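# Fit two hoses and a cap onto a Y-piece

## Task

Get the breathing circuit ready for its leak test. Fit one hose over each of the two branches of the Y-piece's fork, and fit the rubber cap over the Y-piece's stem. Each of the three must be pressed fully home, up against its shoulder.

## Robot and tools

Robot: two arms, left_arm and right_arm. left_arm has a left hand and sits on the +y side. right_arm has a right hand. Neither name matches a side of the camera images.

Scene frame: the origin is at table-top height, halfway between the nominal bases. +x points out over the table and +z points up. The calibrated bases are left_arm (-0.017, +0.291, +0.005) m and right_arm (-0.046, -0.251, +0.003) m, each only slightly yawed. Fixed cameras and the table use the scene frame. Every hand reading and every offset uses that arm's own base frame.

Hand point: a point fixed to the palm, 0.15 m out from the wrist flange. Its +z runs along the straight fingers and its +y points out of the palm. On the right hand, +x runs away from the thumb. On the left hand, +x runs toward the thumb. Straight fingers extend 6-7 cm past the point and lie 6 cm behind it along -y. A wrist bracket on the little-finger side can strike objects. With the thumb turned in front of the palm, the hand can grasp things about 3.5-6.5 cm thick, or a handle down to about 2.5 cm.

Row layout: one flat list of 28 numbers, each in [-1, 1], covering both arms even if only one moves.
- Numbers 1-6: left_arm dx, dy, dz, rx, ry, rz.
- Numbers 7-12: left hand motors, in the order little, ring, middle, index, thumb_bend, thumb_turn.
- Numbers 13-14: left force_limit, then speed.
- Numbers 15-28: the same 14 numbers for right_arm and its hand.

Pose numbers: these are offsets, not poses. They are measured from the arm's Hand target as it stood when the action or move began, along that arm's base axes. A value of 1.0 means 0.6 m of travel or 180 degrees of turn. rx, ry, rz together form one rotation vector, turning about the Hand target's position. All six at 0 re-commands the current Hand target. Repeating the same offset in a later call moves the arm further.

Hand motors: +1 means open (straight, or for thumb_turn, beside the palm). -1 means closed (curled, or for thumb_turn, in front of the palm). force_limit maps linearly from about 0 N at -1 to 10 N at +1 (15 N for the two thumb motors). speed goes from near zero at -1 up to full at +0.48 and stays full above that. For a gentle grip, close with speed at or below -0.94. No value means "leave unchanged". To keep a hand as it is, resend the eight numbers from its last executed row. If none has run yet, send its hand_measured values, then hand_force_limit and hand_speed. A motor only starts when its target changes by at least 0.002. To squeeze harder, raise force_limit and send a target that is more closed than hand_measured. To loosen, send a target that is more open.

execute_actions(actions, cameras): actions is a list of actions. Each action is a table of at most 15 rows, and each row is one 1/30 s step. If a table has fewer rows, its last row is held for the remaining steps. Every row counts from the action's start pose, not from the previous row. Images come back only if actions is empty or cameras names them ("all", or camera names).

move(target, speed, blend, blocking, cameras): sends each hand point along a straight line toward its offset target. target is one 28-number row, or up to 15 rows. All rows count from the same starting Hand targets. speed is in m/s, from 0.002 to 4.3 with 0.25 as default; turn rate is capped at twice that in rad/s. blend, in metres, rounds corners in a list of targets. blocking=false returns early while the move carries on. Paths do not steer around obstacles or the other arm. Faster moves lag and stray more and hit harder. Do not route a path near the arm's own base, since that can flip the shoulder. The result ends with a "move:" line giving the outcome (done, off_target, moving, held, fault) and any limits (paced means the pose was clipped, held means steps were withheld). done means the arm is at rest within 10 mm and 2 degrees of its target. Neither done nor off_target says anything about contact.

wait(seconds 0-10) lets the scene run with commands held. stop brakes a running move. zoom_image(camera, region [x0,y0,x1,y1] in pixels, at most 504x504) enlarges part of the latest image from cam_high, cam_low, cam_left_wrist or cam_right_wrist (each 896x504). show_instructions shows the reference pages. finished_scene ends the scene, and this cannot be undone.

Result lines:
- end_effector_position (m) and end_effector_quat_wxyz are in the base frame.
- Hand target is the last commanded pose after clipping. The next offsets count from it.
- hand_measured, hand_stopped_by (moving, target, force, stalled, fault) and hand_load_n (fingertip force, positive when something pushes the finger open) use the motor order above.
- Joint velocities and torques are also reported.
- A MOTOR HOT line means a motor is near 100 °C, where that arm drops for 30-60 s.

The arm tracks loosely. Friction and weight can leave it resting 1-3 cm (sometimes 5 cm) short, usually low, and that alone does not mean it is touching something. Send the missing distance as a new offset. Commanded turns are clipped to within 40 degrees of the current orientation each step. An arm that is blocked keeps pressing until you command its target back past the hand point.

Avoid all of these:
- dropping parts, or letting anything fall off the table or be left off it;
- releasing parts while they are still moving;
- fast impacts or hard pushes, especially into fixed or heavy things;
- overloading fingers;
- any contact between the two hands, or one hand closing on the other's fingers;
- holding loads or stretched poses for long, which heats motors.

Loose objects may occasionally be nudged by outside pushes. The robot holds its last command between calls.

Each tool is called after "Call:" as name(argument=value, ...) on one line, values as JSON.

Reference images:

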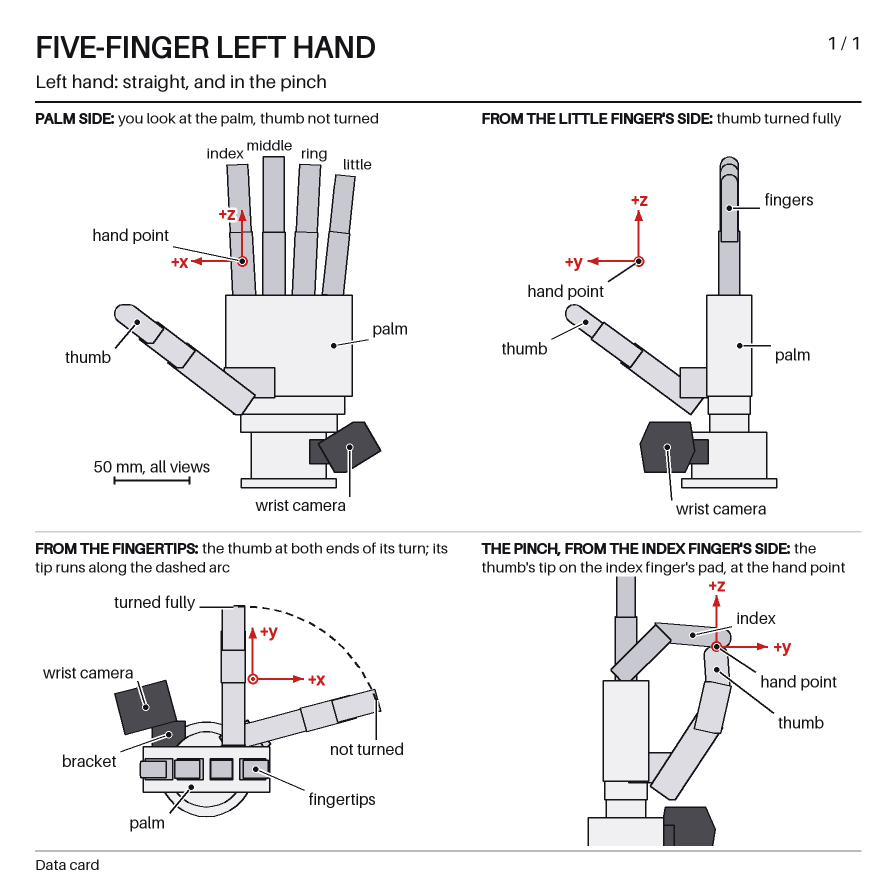

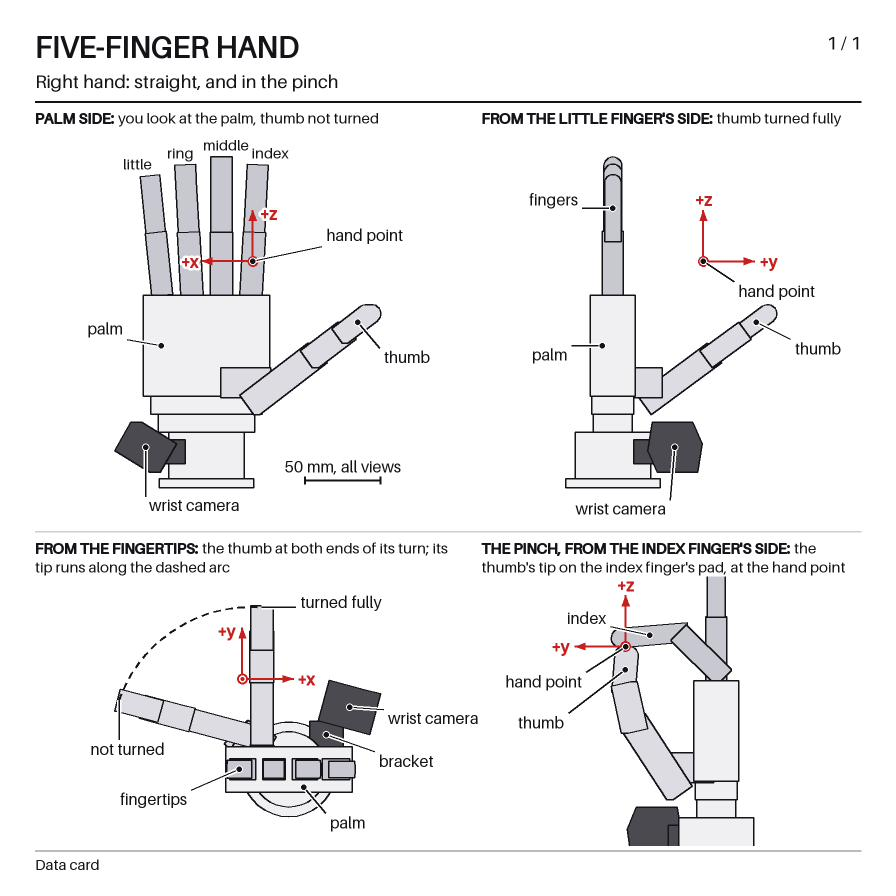

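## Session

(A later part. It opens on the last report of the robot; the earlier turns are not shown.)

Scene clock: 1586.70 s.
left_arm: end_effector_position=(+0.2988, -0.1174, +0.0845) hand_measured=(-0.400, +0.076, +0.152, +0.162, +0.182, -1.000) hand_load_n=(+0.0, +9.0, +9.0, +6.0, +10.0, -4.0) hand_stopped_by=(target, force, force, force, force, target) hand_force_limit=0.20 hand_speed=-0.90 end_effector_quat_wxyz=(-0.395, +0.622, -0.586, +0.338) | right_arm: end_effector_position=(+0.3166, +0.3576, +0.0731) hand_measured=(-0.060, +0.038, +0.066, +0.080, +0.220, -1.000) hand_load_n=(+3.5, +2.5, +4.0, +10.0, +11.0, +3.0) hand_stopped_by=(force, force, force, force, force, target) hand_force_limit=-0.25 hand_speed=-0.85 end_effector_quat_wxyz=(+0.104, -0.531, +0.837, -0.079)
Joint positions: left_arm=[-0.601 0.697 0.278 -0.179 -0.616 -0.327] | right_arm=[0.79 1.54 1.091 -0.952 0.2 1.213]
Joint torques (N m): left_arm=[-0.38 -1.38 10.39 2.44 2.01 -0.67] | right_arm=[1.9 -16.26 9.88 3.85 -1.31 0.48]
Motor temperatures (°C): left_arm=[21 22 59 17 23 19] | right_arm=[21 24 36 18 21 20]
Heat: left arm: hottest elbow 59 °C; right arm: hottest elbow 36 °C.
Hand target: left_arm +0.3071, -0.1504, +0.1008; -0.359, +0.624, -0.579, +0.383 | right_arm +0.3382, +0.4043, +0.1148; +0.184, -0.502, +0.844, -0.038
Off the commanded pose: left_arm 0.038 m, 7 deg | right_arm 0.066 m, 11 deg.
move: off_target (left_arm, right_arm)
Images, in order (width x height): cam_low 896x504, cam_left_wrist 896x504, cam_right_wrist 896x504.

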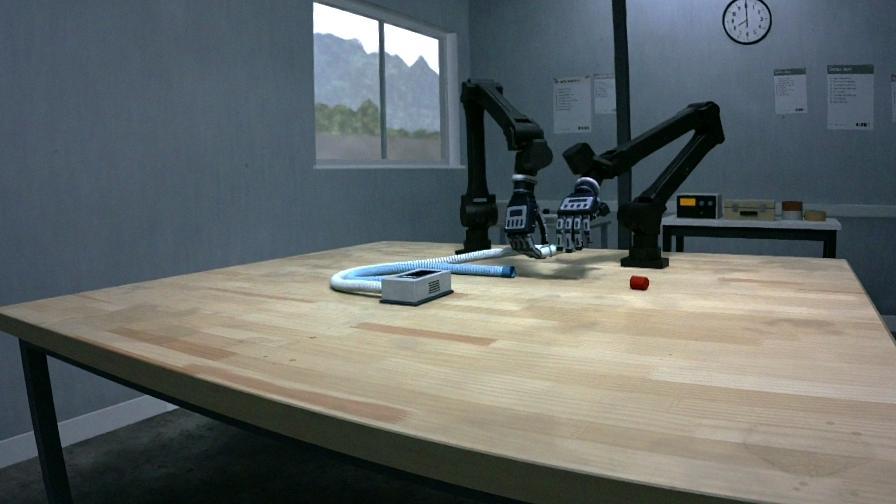

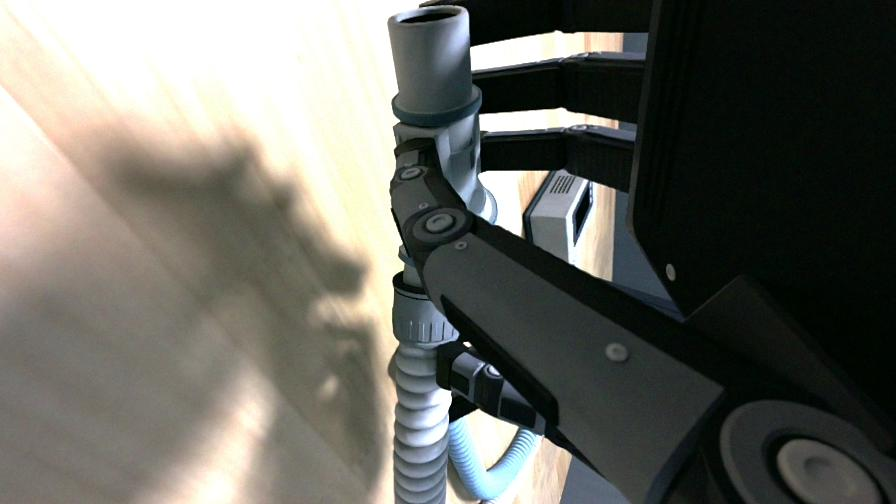

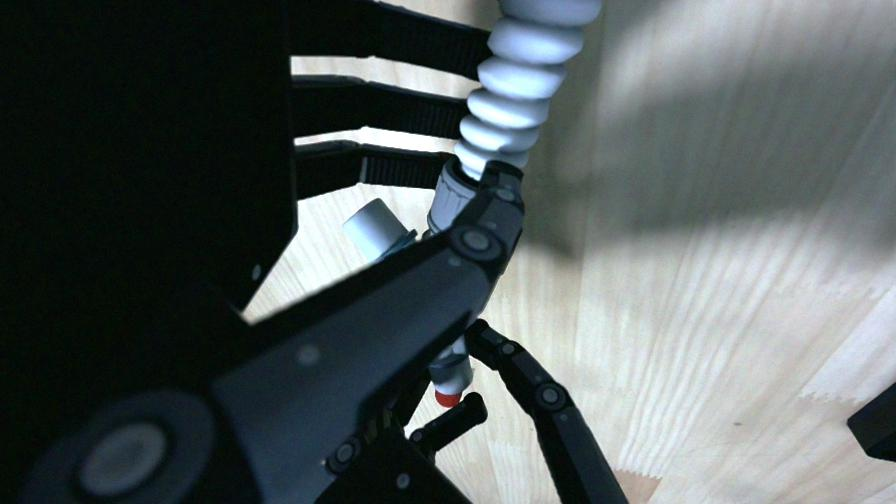

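Call:
move(target=[-0.005, -0.014, 0, 0, 0, -0.008, -0.4, -0.45, -0.45, -0.42, -0.24, -1, 0.2, -0.9, 0.007, 0.014, 0.0, 0.01, -0.005, 0, -0.43, -0.43, -0.43, -0.43, -0.22, -1, -0.25, -0.85], speed=0.04, cameras=["cam_low", "cam_left_wrist"])

Call:
zoom_image(camera="cam_left_wrist", region=[370, 230, 490, 370])

Scene clock: 1597.17 s.
left_arm: end_effector_position=(+0.2990, -0.1170, +0.0853) hand_measured=(-0.400, +0.076, +0.152, +0.162, +0.182, -1.000) hand_load_n=(+0.0, +9.0, +9.0, +6.0, +10.0, -3.5) hand_stopped_by=(target, force, force, force, force, target) hand_force_limit=0.20 hand_speed=-0.90 end_effector_quat_wxyz=(-0.396, +0.622, -0.585, +0.339) | right_arm: end_effector_position=(+0.3185, +0.3602, +0.0740) hand_measured=(-0.060, +0.038, +0.066, +0.080, +0.220, -1.000) hand_load_n=(+3.5, +3.0, +4.0, +9.0, +11.5, +1.5) hand_stopped_by=(force, force, force, force, force, target) hand_force_limit=-0.25 hand_speed=-0.85 end_effector_quat_wxyz=(+0.114, -0.533, +0.836, -0.072)
Joint positions: left_arm=[-0.601 0.694 0.278 -0.179 -0.618 -0.327] | right_arm=[0.787 1.533 1.082 -0.924 0.19 1.204]
Joint torques (N m): left_arm=[-2.43 -1.2 10.58 2.33 2.21 -0.68] | right_arm=[2.14 -16.44 10.24 4.53 -1.34 0.6]
Motor temperatures (°C): left_arm=[21 22 58 17 25 19] | right_arm=[21 24 36 18 22 21]
Heat: left arm: hottest elbow 58 °C; right arm: hottest elbow 36 °C.
Hand target: left_arm +0.3041, -0.1587, +0.1008; -0.354, +0.617, -0.587, +0.388 | right_arm +0.3425, +0.4128, +0.1149; +0.198, -0.498, +0.843, -0.029
Off the commanded pose: left_arm 0.045 m, 7 deg | right_arm 0.071 m, 12 deg.
move: off_target (left_arm, right_arm)
Images, in order (width x height): cam_low 896x504, cam_left_wrist 896x504.

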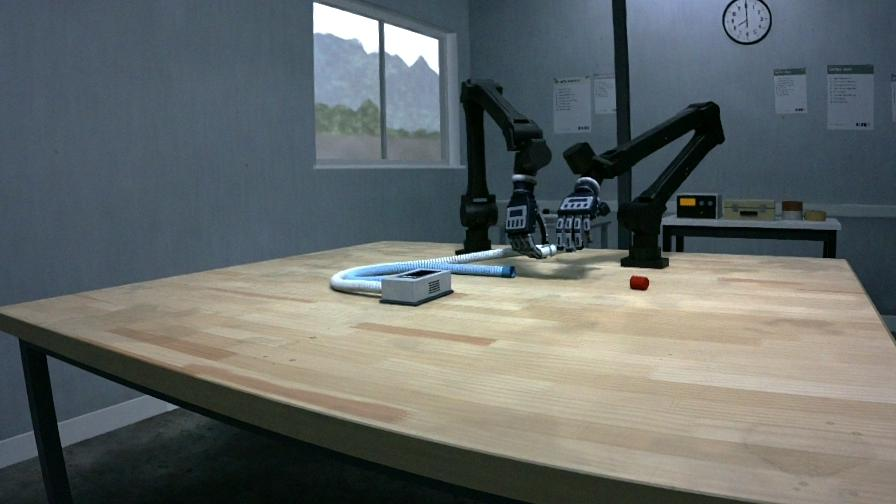

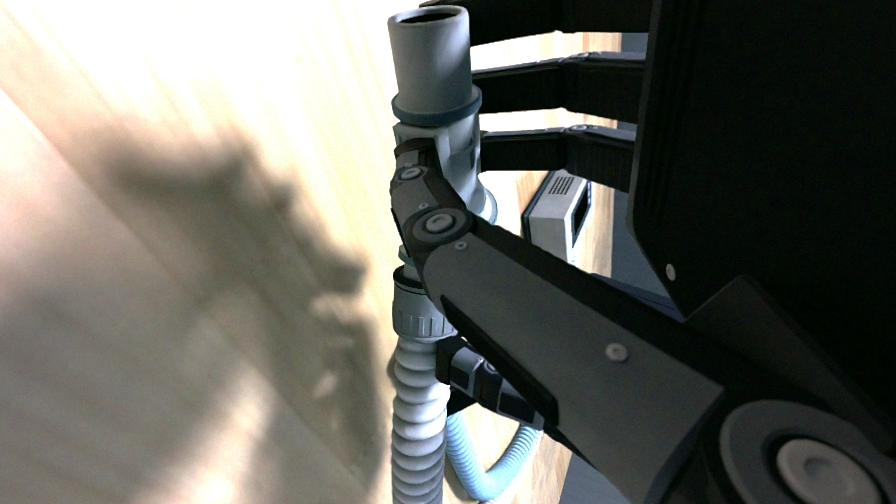

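Scaled by 3.600 from the camera's 896x504 image, which has a finer 1280x720 frame.

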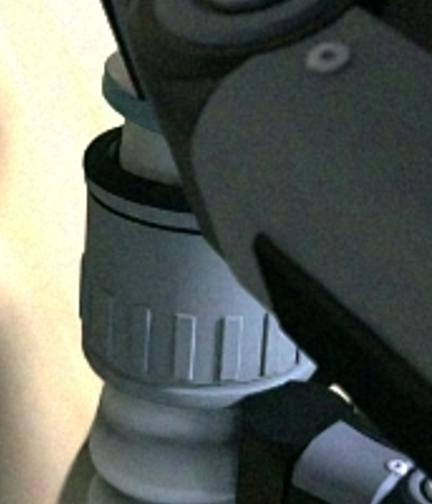

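Call:
move(target=[-0.004, -0.012, 0, 0, 0, -0.004, -0.4, -0.45, -0.45, -0.42, -0.24, -1, 0.2, -0.9, 0.012, 0.024, 0.0, 0.0, 0.0, 0, -0.43, -0.43, -0.43, -0.43, -0.22, -1, -0.25, -0.85], speed=0.04, cameras=["cam_low", "cam_left_wrist"])

Call:
zoom_image(camera="cam_left_wrist", region=[370, 230, 490, 370])

Scene clock: 1603.37 s.
left_arm: end_effector_position=(+0.2983, -0.1178, +0.0850) hand_measured=(-0.400, +0.076, +0.152, +0.162, +0.182, -1.000) hand_load_n=(+0.0, +9.0, +9.0, +6.5, +10.0, -3.0) hand_stopped_by=(target, force, force, force, force, target) hand_force_limit=0.20 hand_speed=-0.90 end_effector_quat_wxyz=(-0.399, +0.620, -0.586, +0.337) | right_arm: end_effector_position=(+0.3182, +0.3602, +0.0735) hand_measured=(-0.060, +0.038, +0.066, +0.080, +0.220, -1.000) hand_load_n=(+4.0, +2.5, +3.5, +9.0, +11.5, +1.0) hand_stopped_by=(force, force, force, force, force, target) hand_force_limit=-0.25 hand_speed=-0.85 end_effector_quat_wxyz=(+0.113, -0.533, +0.835, -0.071)
Joint positions: left_arm=[-0.612 0.698 0.278 -0.179 -0.632 -0.327] | right_arm=[0.786 1.535 1.082 -0.924 0.187 1.202]
Joint torques (N m): left_arm=[-3.84 -1.79 10.58 2.18 2.35 -0.8] | right_arm=[2.73 -12.57 12.45 4.08 -1.2 0.74]
Motor temperatures (°C): left_arm=[21 22 58 17 26 19] | right_arm=[21 24 36 18 22 21]
Heat: left arm: hottest elbow 58 °C; right arm: hottest elbow 36 °C.
Hand target: left_arm +0.3016, -0.1660, +0.1008; -0.352, +0.613, -0.591, +0.390 | right_arm +0.3496, +0.4271, +0.1149; +0.198, -0.499, +0.843, -0.029
Off the commanded pose: left_arm 0.051 m, 8 deg | right_arm 0.085 m, 12 deg.
move: off_target (left_arm, right_arm)
Images, in order (width x height): cam_low 896x504, cam_left_wrist 896x504.

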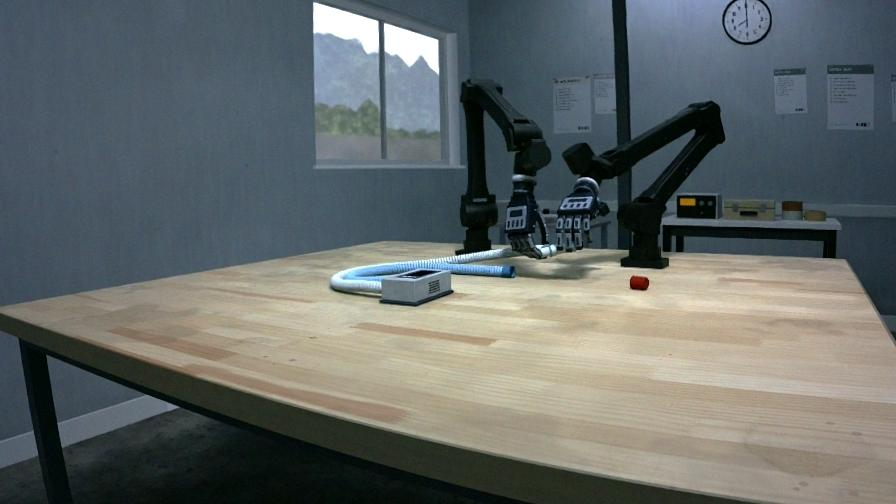

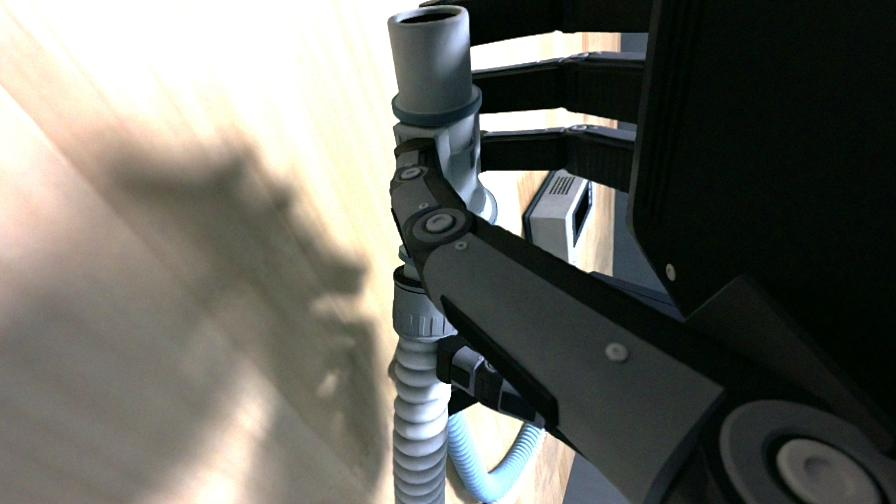

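Scaled by 3.600 from the camera's 896x504 image, which has a finer 1280x720 frame.

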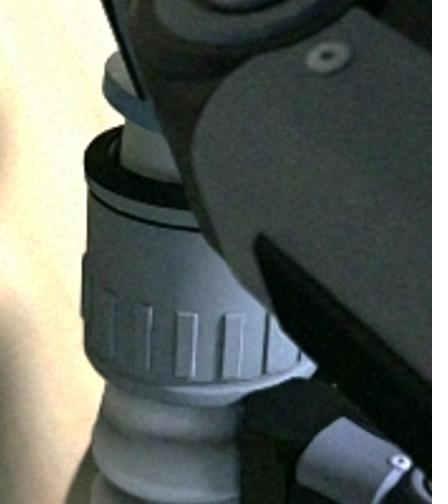

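Call:
move(target=[-0.004, -0.012, 0, 0, 0, -0.004, -0.4, -0.45, -0.45, -0.42, -0.24, -1, 0.2, -0.9, 0.012, 0.024, -0.003, 0.006, -0.003, 0, -0.43, -0.43, -0.43, -0.43, -0.22, -1, -0.25, -0.85], speed=0.04, cameras=["cam_left_wrist", "cam_right_wrist"])

Call:
zoom_image(camera="cam_left_wrist", region=[370, 230, 490, 370])

Scene clock: 1617.83 s.
left_arm: end_effector_position=(+0.2965, -0.1191, +0.0821) hand_measured=(-0.400, +0.076, +0.152, +0.162, +0.182, -1.000) hand_load_n=(+0.0, +8.5, +9.0, +6.5, +11.0, -3.0) hand_stopped_by=(target, force, force, force, force, target) hand_force_limit=0.20 hand_speed=-0.90 end_effector_quat_wxyz=(-0.402, +0.617, -0.590, +0.331) | right_arm: end_effector_position=(+0.3168, +0.3605, +0.0686) hand_measured=(-0.060, +0.038, +0.066, +0.080, +0.220, -1.000) hand_load_n=(+3.5, +2.5, +3.5, +8.0, +12.0, -1.5) hand_stopped_by=(force, force, force, force, force, target) hand_force_limit=-0.25 hand_speed=-0.85 end_effector_quat_wxyz=(+0.108, -0.535, +0.835, -0.070)
Joint positions: left_arm=[-0.63 0.709 0.278 -0.181 -0.65 -0.327] | right_arm=[0.787 1.546 1.082 -0.924 0.183 1.201]
Joint torques (N m): left_arm=[-4.19 -1.67 10.92 2 2.64 -0.81] | right_arm=[3.37 -12.98 13.74 4.68 -1.29 0.86]
Motor temperatures (°C): left_arm=[21 22 57 17 29 19] | right_arm=[21 23 37 18 22 21]
Heat: left arm: hottest elbow 57 °C; right arm: hottest elbow 37 °C.
Hand target: left_arm +0.2992, -0.1732, +0.1007; -0.349, +0.609, -0.595, +0.392 | right_arm +0.3569, +0.4415, +0.1132; +0.207, -0.496, +0.843, -0.023
Off the commanded pose: left_arm 0.057 m, 9 deg | right_arm 0.101 m, 13 deg.
move: off_target (left_arm, right_arm)
Images, in order (width x height): cam_left_wrist 896x504, cam_right_wrist 896x504.

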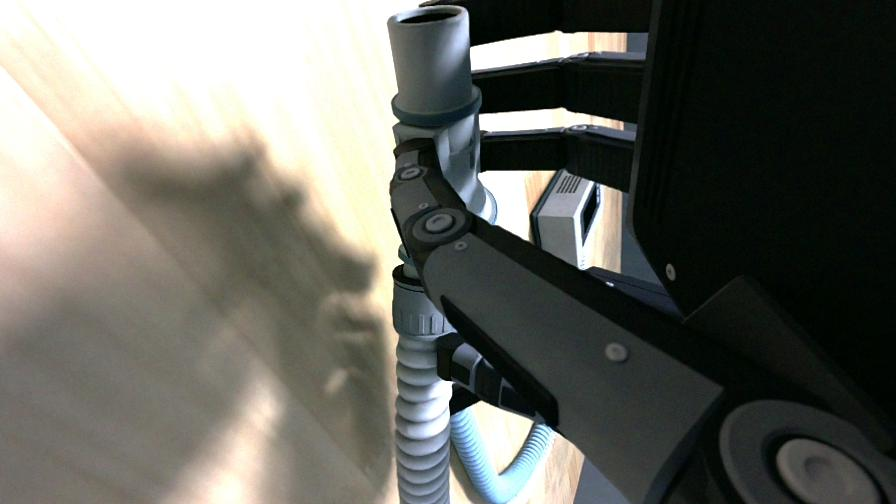

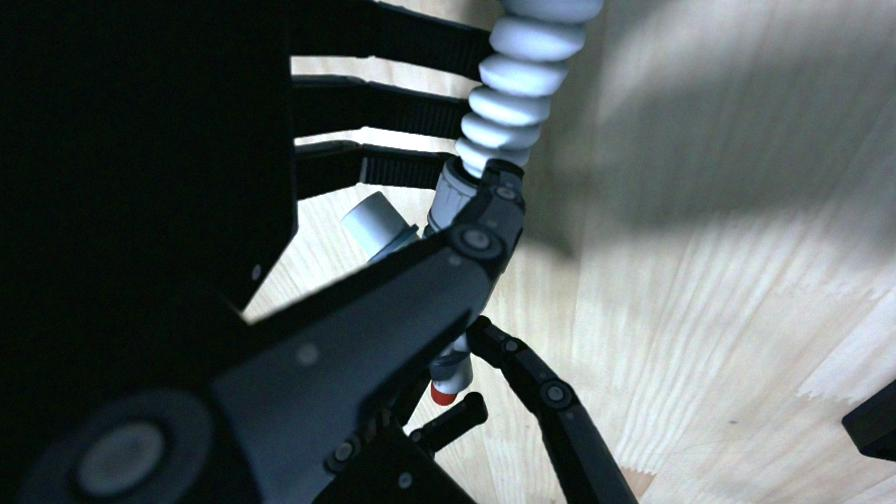

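Scaled by 3.600 from the camera's 896x504 image, which has a finer 1280x720 frame.

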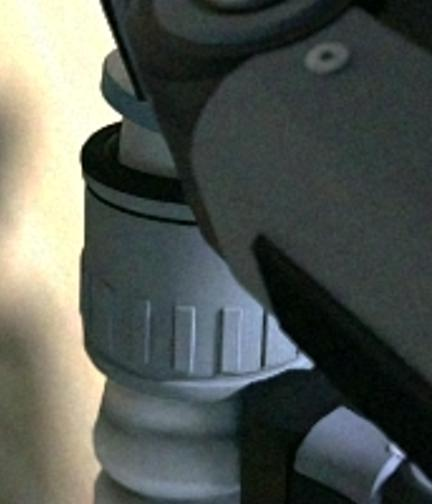

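Call:
move(target=[[0, 0, 0, 0, 0, 0, -0.4, -0.45, -0.45, -0.42, -0.24, -1, 0.2, -0.9, 0.001, 0.002, 0.01, 0, 0, 0.02, -0.43, -0.43, -0.43, -0.43, -0.22, -1, -0.25, -0.85],[0, 0, 0, 0, 0, 0, -0.4, -0.45, -0.45, -0.42, -0.24, -1, 0.2, -0.9, 0.001, 0.002, 0.01, 0, 0, -0.02, -0.43, -0.43, -0.43, -0.43, -0.22, -1, -0.25, -0.85],[0, 0, 0, 0, 0, 0, -0.4, -0.45, -0.45, -0.42, -0.24, -1, 0.2, -0.9, 0.001, 0.002, 0.01, 0, 0, 0.02, -0.43, -0.43, -0.43, -0.43, -0.22, -1, -0.25, -0.85],[0, 0, 0, 0, 0, 0, -0.4, -0.45, -0.45, -0.42, -0.24, -1, 0.2, -0.9, 0.001, 0.002, 0.01, 0, 0, 0.0, -0.43, -0.43, -0.43, -0.43, -0.22, -1, -0.25, -0.85]], speed=0.1, blend=0.002, cameras=["cam_left_wrist"])

Call:
zoom_image(camera="cam_left_wrist", region=[370, 230, 490, 370])

Scene clock: 1634.03 s.
left_arm: end_effector_position=(+0.2955, -0.1198, +0.0815) hand_measured=(-0.400, +0.076, +0.152, +0.162, +0.182, -1.000) hand_load_n=(+0.0, +8.5, +9.0, +6.0, +10.5, -3.5) hand_stopped_by=(target, force, force, force, force, target) hand_force_limit=0.20 hand_speed=-0.90 end_effector_quat_wxyz=(-0.402, +0.615, -0.592, +0.330) | right_arm: end_effector_position=(+0.3155, +0.3608, +0.0680) hand_measured=(-0.060, +0.038, +0.066, +0.080, +0.220, -1.000) hand_load_n=(+3.0, +2.5, +3.5, +9.0, +11.0, -3.0) hand_stopped_by=(force, force, force, force, force, target) hand_force_limit=-0.25 hand_speed=-0.85 end_effector_quat_wxyz=(+0.107, -0.543, +0.830, -0.069)
Joint positions: left_arm=[-0.635 0.709 0.278 -0.184 -0.652 -0.327] | right_arm=[0.787 1.547 1.082 -0.922 0.18 1.182]
Joint torques (N m): left_arm=[-3.84 -2.08 10.78 2.13 2.68 -0.83] | right_arm=[3.66 -13.33 14.71 4.11 -1.3 1.04]
Motor temperatures (°C): left_arm=[21 22 57 17 33 20] | right_arm=[21 24 38 18 23 21]
Heat: left arm: hottest elbow 57 °C; right arm: hottest elbow 38 °C.
Hand target: left_arm +0.2993, -0.1731, +0.1007; -0.349, +0.609, -0.594, +0.392 | right_arm +0.3575, +0.4428, +0.1192; +0.207, -0.496, +0.843, -0.023
Off the commanded pose: left_arm 0.057 m, 9 deg | right_arm 0.105 m, 14 deg.
move: off_target (left_arm, right_arm)
Images, in order (width x height): cam_left_wrist 896x504.

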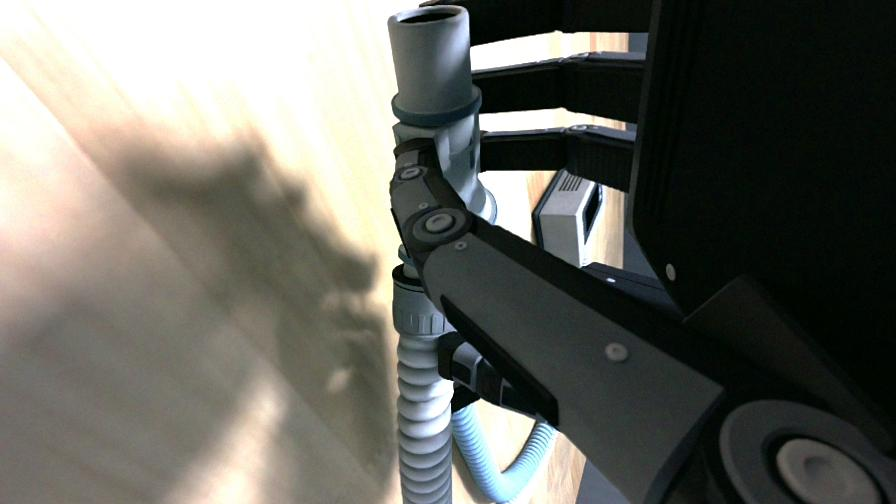

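Scaled by 3.600 from the camera's 896x504 image, which has a finer 1280x720 frame.

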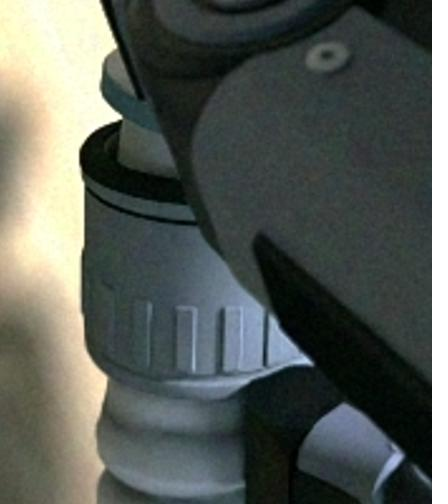

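Call:
move(target=[0, 0, 0, 0, 0, 0, -0.4, -0.45, -0.45, -0.42, -0.24, -1, 0.2, -0.9, 0.0, 0.0, 0.03, 0, 0, 0.0, -0.43, -0.43, -0.43, -0.43, -0.22, -1, -0.25, -0.85], speed=0.1, cameras=["cam_left_wrist"])

Call:
zoom_image(camera="cam_left_wrist", region=[370, 230, 490, 370])

Scene clock: 1646.00 s.
left_arm: end_effector_position=(+0.2947, -0.1218, +0.0811) hand_measured=(-0.400, +0.076, +0.152, +0.162, +0.182, -1.000) hand_load_n=(+0.0, +9.0, +8.5, +5.5, +11.0, -4.0) hand_stopped_by=(target, force, force, force, force, target) hand_force_limit=0.20 hand_speed=-0.90 end_effector_quat_wxyz=(-0.399, +0.614, -0.595, +0.332) | right_arm: end_effector_position=(+0.3136, +0.3586, +0.0674) hand_measured=(-0.060, +0.038, +0.066, +0.080, +0.220, -1.000) hand_load_n=(+2.5, +2.5, +4.0, +9.0, +11.0, -3.0) hand_stopped_by=(force, force, force, force, force, target) hand_force_limit=-0.25 hand_speed=-0.85 end_effector_quat_wxyz=(+0.101, -0.538, +0.834, -0.070)
Joint positions: left_arm=[-0.638 0.71 0.278 -0.184 -0.647 -0.327] | right_arm=[0.787 1.547 1.082 -0.937 0.18 1.198]
Joint torques (N m): left_arm=[-3.19 -1.38 10.8 2.13 2.46 -0.82] | right_arm=[2.61 -14.92 16.2 2.99 -1.29 0.86]
Motor temperatures (°C): left_arm=[21 22 57 17 35 20] | right_arm=[21 24 39 18 23 22]
Heat: left arm: hottest elbow 57 °C; right arm: hottest elbow 39 °C.
Hand target: left_arm +0.2992, -0.1732, +0.1008; -0.349, +0.609, -0.595, +0.392 | right_arm +0.3574, +0.4427, +0.1372; +0.207, -0.496, +0.843, -0.023
Off the commanded pose: left_arm 0.055 m, 9 deg | right_arm 0.118 m, 14 deg.
move: off_target (left_arm, right_arm)
Images, in order (width x height): cam_left_wrist 896x504.

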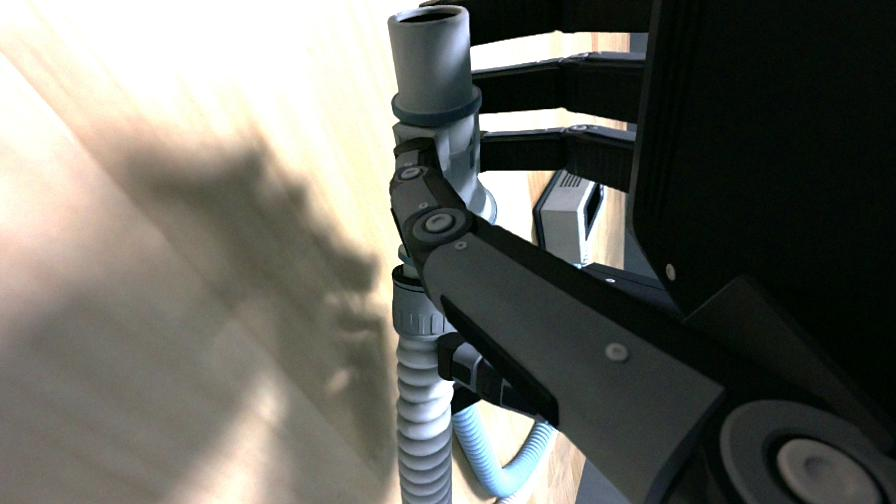

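Scaled by 3.600 from the camera's 896x504 image, which has a finer 1280x720 frame.

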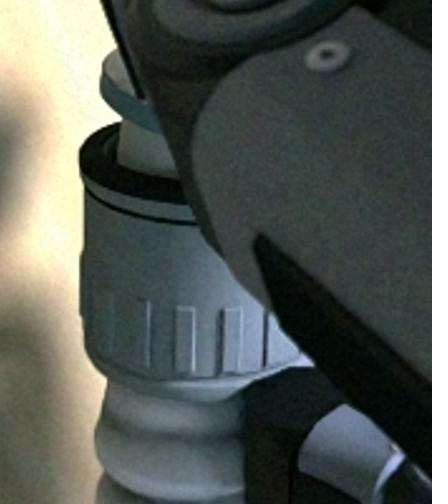

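Call:
execute_actions(actions=[], cameras=["cam_high", "cam_low", "cam_right_wrist"])

Call:
zoom_image(camera="cam_right_wrist", region=[300, 100, 480, 290])

Call:
zoom_image(camera="cam_low", region=[510, 215, 590, 270])

Call:
zoom_image(camera="cam_high", region=[400, 150, 480, 220])

Scene clock: 1663.10 s.
left_arm: end_effector_position=(+0.2947, -0.1218, +0.0811) hand_measured=(-0.400, +0.076, +0.152, +0.162, +0.182, -1.000) hand_load_n=(+0.0, +9.0, +9.0, +5.5, +10.5, -4.0) hand_stopped_by=(target, force, force, force, force, target) hand_force_limit=0.20 hand_speed=-0.90 end_effector_quat_wxyz=(-0.399, +0.614, -0.595, +0.332) | right_arm: end_effector_position=(+0.3136, +0.3586, +0.0674) hand_measured=(-0.060, +0.038, +0.066, +0.080, +0.220, -1.000) hand_load_n=(+3.0, +2.5, +4.0, +9.5, +11.0, -3.0) hand_stopped_by=(force, force, force, force, force, target) hand_force_limit=-0.25 hand_speed=-0.85 end_effector_quat_wxyz=(+0.101, -0.537, +0.834, -0.071)
Joint positions: left_arm=[-0.638 0.71 0.278 -0.184 -0.647 -0.327] | right_arm=[0.787 1.547 1.082 -0.937 0.18 1.198]
Joint velocities: within noise
Joint torques (N m): left_arm=[-3.25 -2.08 10.84 2.13 2.48 -0.82] | right_arm=[2.9 -15.62 16.29 3.02 -1.28 0.85]
Motor temperatures (°C): left_arm=[21 22 57 17 36 20] | right_arm=[21 24 41 18 23 22]
Heat: left arm: hottest elbow 57 °C; right arm: hottest elbow 41 °C.
Hand target: left_arm +0.2992, -0.1732, +0.1008; -0.349, +0.609, -0.594, +0.392 | right_arm +0.3575, +0.4427, +0.1372; +0.207, -0.496, +0.843, -0.023
Off the commanded pose: left_arm 0.055 m, 9 deg | right_arm 0.118 m, 14 deg.
Images, in order (width x height): cam_high 896x504, cam_low 896x504, cam_right_wrist 896x504.

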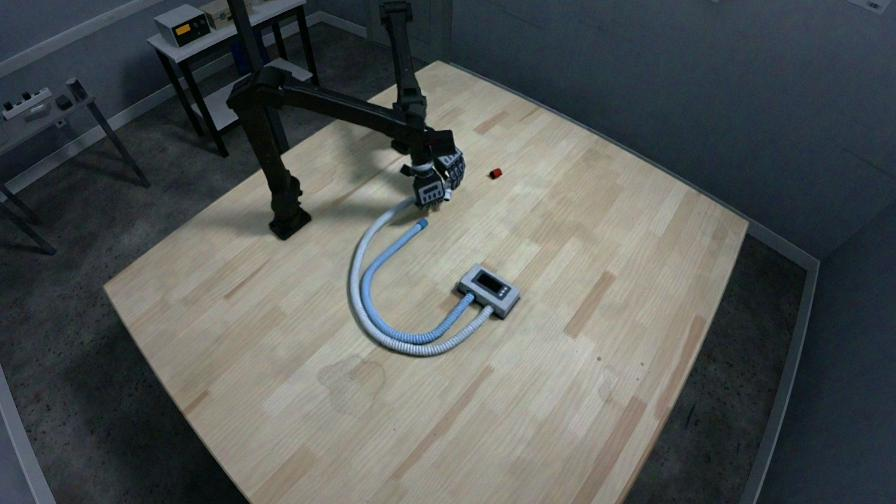

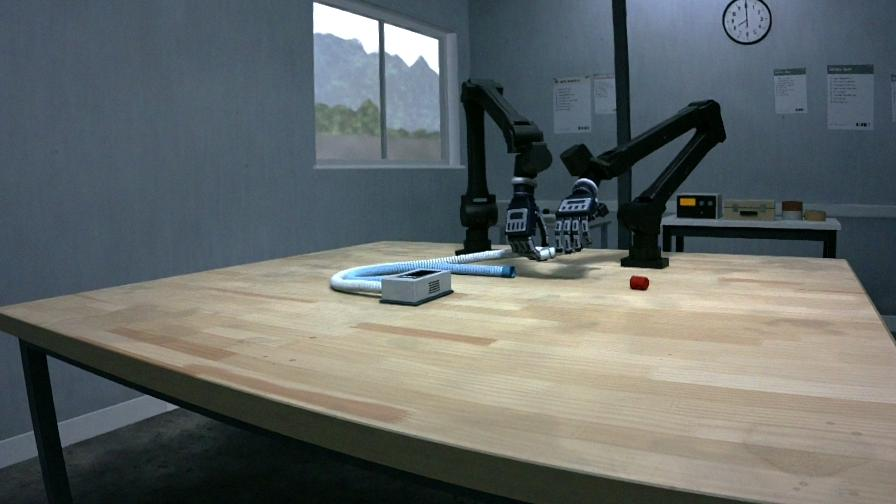

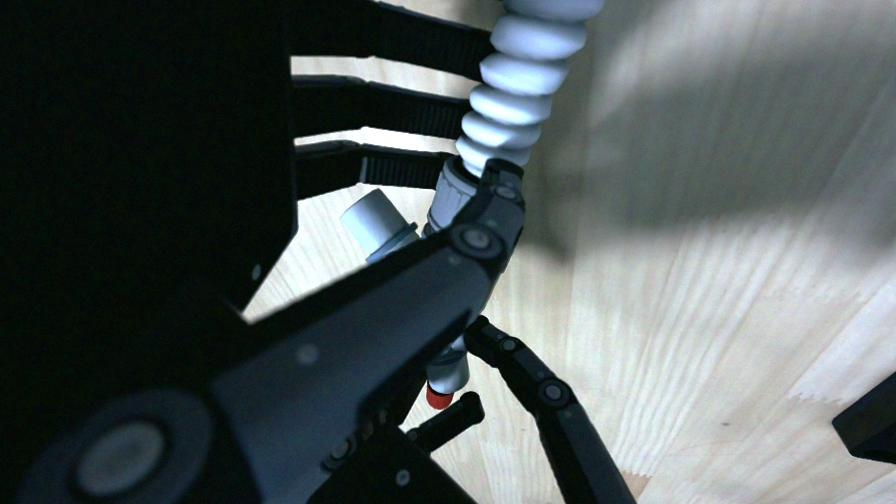

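Scaled by 2.653 from the camera's 896x504 image, which has a finer 1280x720 frame.

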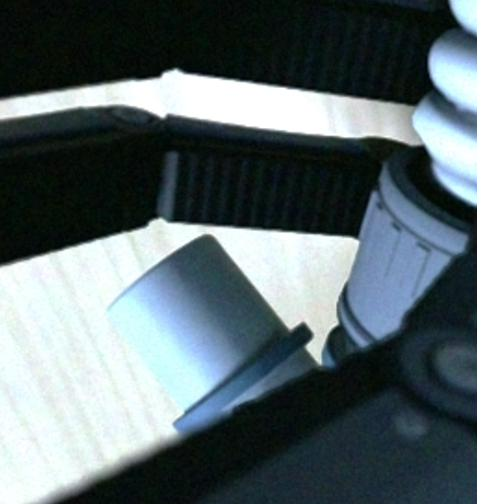

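Scaled by 6.300 from the camera's 896x504 image, which has a finer 1280x720 frame.

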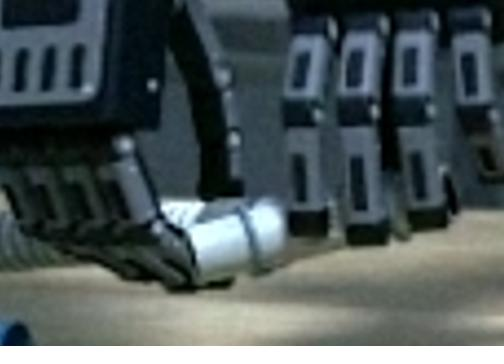

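Scaled by 6.300 from the camera's 896x504 image, which has a finer 1280x720 frame.

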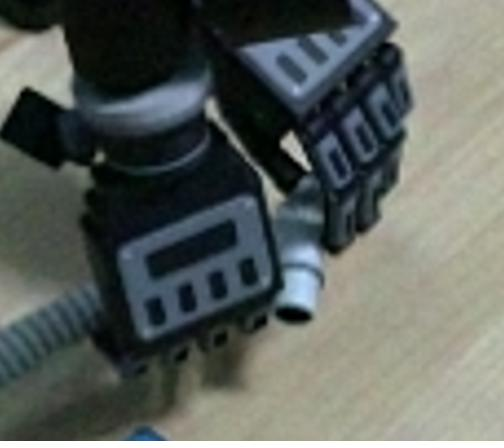

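Call:
move(target=[0, 0, 0, 0, 0, 0, -0.4, -0.45, -0.45, -0.42, -0.24, -1, 0.2, -0.9, 0.0, 0.0, -0.035, 0.02, -0.01, 0.0, -0.43, -0.43, -0.43, -0.43, -0.22, -1, -0.25, -0.85], speed=0.06, cameras=["cam_left_wrist"])

Call:
zoom_image(camera="cam_left_wrist", region=[370, 230, 490, 370])

Scene clock: 1722.73 s.
left_arm: end_effector_position=(+0.2959, -0.1178, +0.0822) hand_measured=(-0.400, +0.076, +0.152, +0.162, +0.182, -1.000) hand_load_n=(+0.0, +7.0, +7.5, +7.0, +10.5, -4.0) hand_stopped_by=(target, force, force, force, force, target) hand_force_limit=0.20 hand_speed=-0.90 end_effector_quat_wxyz=(-0.408, +0.615, -0.590, +0.327) | right_arm: end_effector_position=(+0.3173, +0.3675, +0.0670) hand_measured=(-0.060, +0.038, +0.066, +0.080, +0.220, -1.000) hand_load_n=(+3.0, +2.5, +3.5, +10.0, +9.5, -6.5) hand_stopped_by=(force, force, force, force, force, target) hand_force_limit=-0.25 hand_speed=-0.85 end_effector_quat_wxyz=(+0.125, -0.543, +0.829, -0.056)
Joint positions: left_arm=[-0.639 0.709 0.278 -0.184 -0.668 -0.326] | right_arm=[0.787 1.541 1.063 -0.869 0.161 1.18]
Joint torques (N m): left_arm=[-3.66 -1.79 10.99 1.94 3.25 -0.86] | right_arm=[1.9 -15.62 12.07 5.9 -1.46 1.03]
Motor temperatures (°C): left_arm=[21 22 56 17 41 20] | right_arm=[21 25 45 18 24 22]
Heat: left arm: hottest elbow 56 °C; right arm: hottest elbow 45 °C.
Hand target: left_arm +0.2992, -0.1732, +0.1007; -0.349, +0.609, -0.595, +0.392 | right_arm +0.3574, +0.4426, +0.1158; +0.235, -0.489, +0.840, -0.005
Off the commanded pose: left_arm 0.059 m, 10 deg | right_arm 0.098 m, 15 deg.
move: off_target (left_arm, right_arm)
Images, in order (width x height): cam_left_wrist 896x504.

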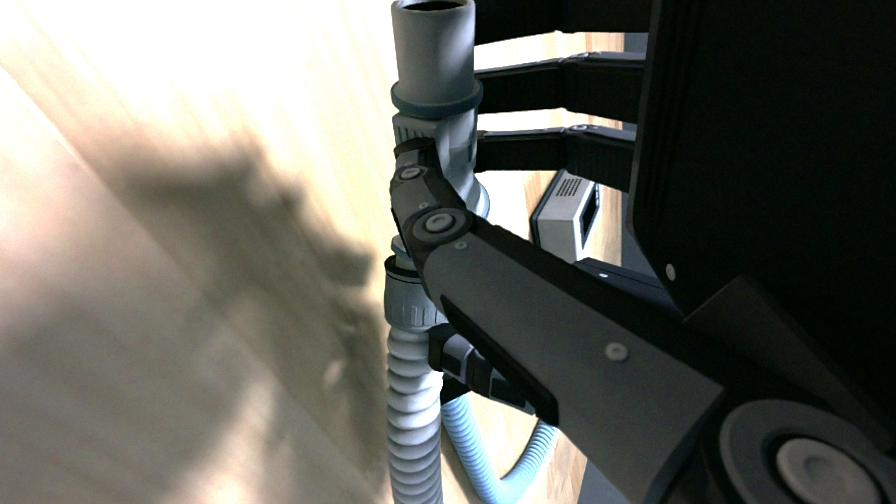

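Scaled by 3.600 from the camera's 896x504 image, which has a finer 1280x720 frame.

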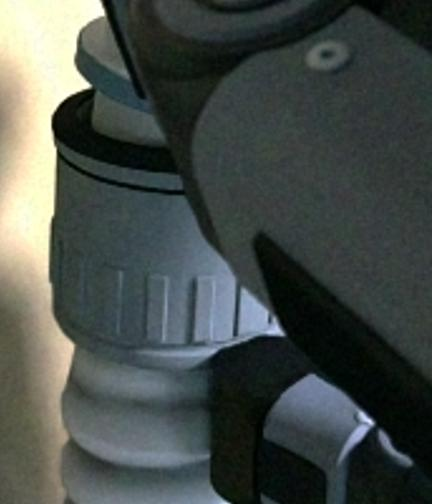

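Call:
move(target=[0, 0, 0, 0, 0, 0, -0.4, -0.45, -0.45, -0.42, -0.24, -1, 0.2, -0.9, 0.005, 0.01, -0.012, 0.02, -0.01, 0.0, -0.43, -0.43, -0.43, -0.43, -0.22, -1, -0.25, -0.85], speed=0.06, cameras=["cam_left_wrist", "cam_right_wrist"])

Call:
zoom_image(camera="cam_left_wrist", region=[370, 230, 490, 370])

Scene clock: 1731.10 s.
left_arm: end_effector_position=(+0.2959, -0.1178, +0.0822) hand_measured=(-0.400, +0.076, +0.152, +0.162, +0.182, -1.000) hand_load_n=(+0.0, +6.5, +12.0, +4.0, +10.5, +1.5) hand_stopped_by=(target, force, force, force, force, target) hand_force_limit=0.20 hand_speed=-0.90 end_effector_quat_wxyz=(-0.408, +0.615, -0.590, +0.327) | right_arm: end_effector_position=(+0.3184, +0.3758, +0.0559) hand_measured=(-0.060, +0.038, +0.066, +0.080, +0.220, -1.000) hand_load_n=(+1.5, +3.5, +4.5, +4.5, +10.5, -12.5) hand_stopped_by=(force, force, force, force, force, target) hand_force_limit=-0.25 hand_speed=-0.85 end_effector_quat_wxyz=(+0.153, -0.540, +0.827, -0.033)
Joint positions: left_arm=[-0.639 0.709 0.278 -0.184 -0.668 -0.326] | right_arm=[0.782 1.539 1.009 -0.752 0.125 1.178]
Joint torques (N m): left_arm=[-3.37 -1.32 11.02 2.02 3.24 -0.85] | right_arm=[2.55 -14.45 11.71 5.87 -0.94 1.15]
Motor temperatures (°C): left_arm=[21 21 56 17 44 20] | right_arm=[21 24 44 18 24 22]
Heat: left arm: hottest elbow 56 °C; right arm: hottest elbow 44 °C.
Hand target: left_arm +0.2992, -0.1732, +0.1008; -0.349, +0.609, -0.595, +0.392 | right_arm +0.3604, +0.4486, +0.1088; +0.264, -0.482, +0.836, +0.014
Off the commanded pose: left_arm 0.059 m, 10 deg | right_arm 0.099 m, 15 deg.
move: off_target (left_arm, right_arm)
Images, in order (width x height): cam_left_wrist 896x504, cam_right_wrist 896x504.

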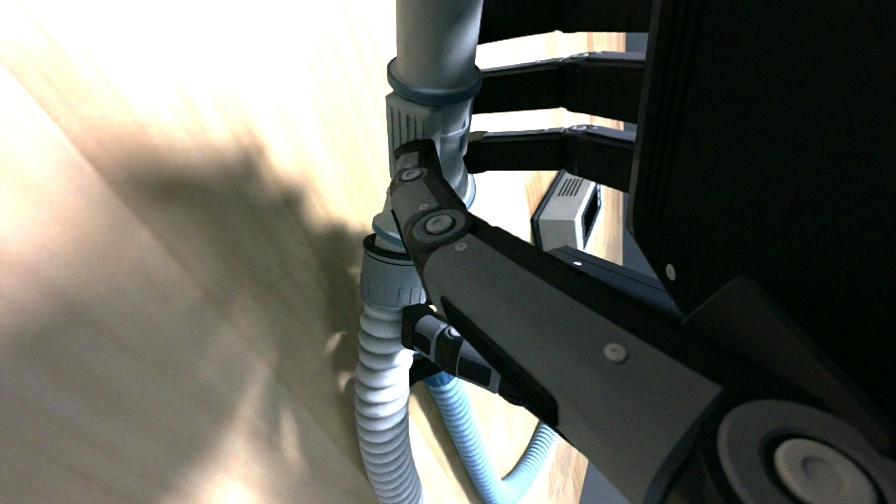

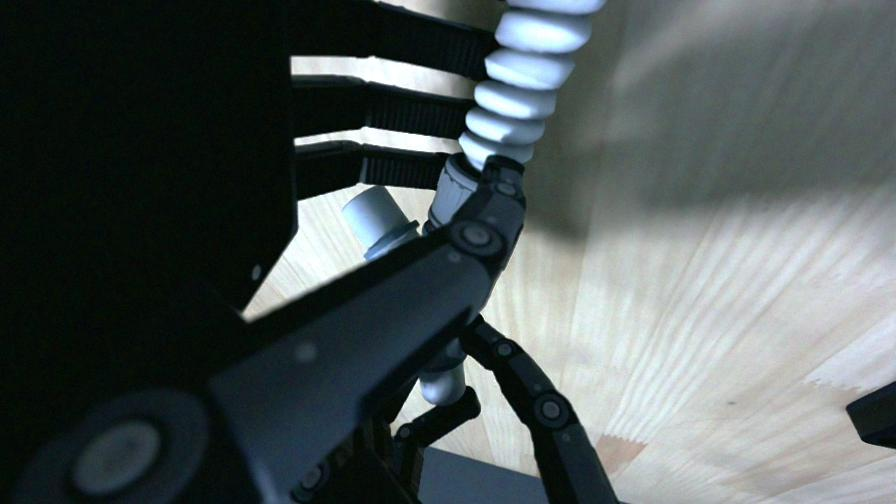

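Scaled by 3.600 from the camera's 896x504 image, which has a finer 1280x720 frame.

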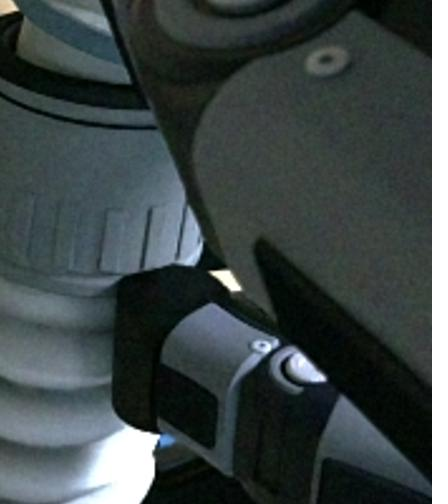

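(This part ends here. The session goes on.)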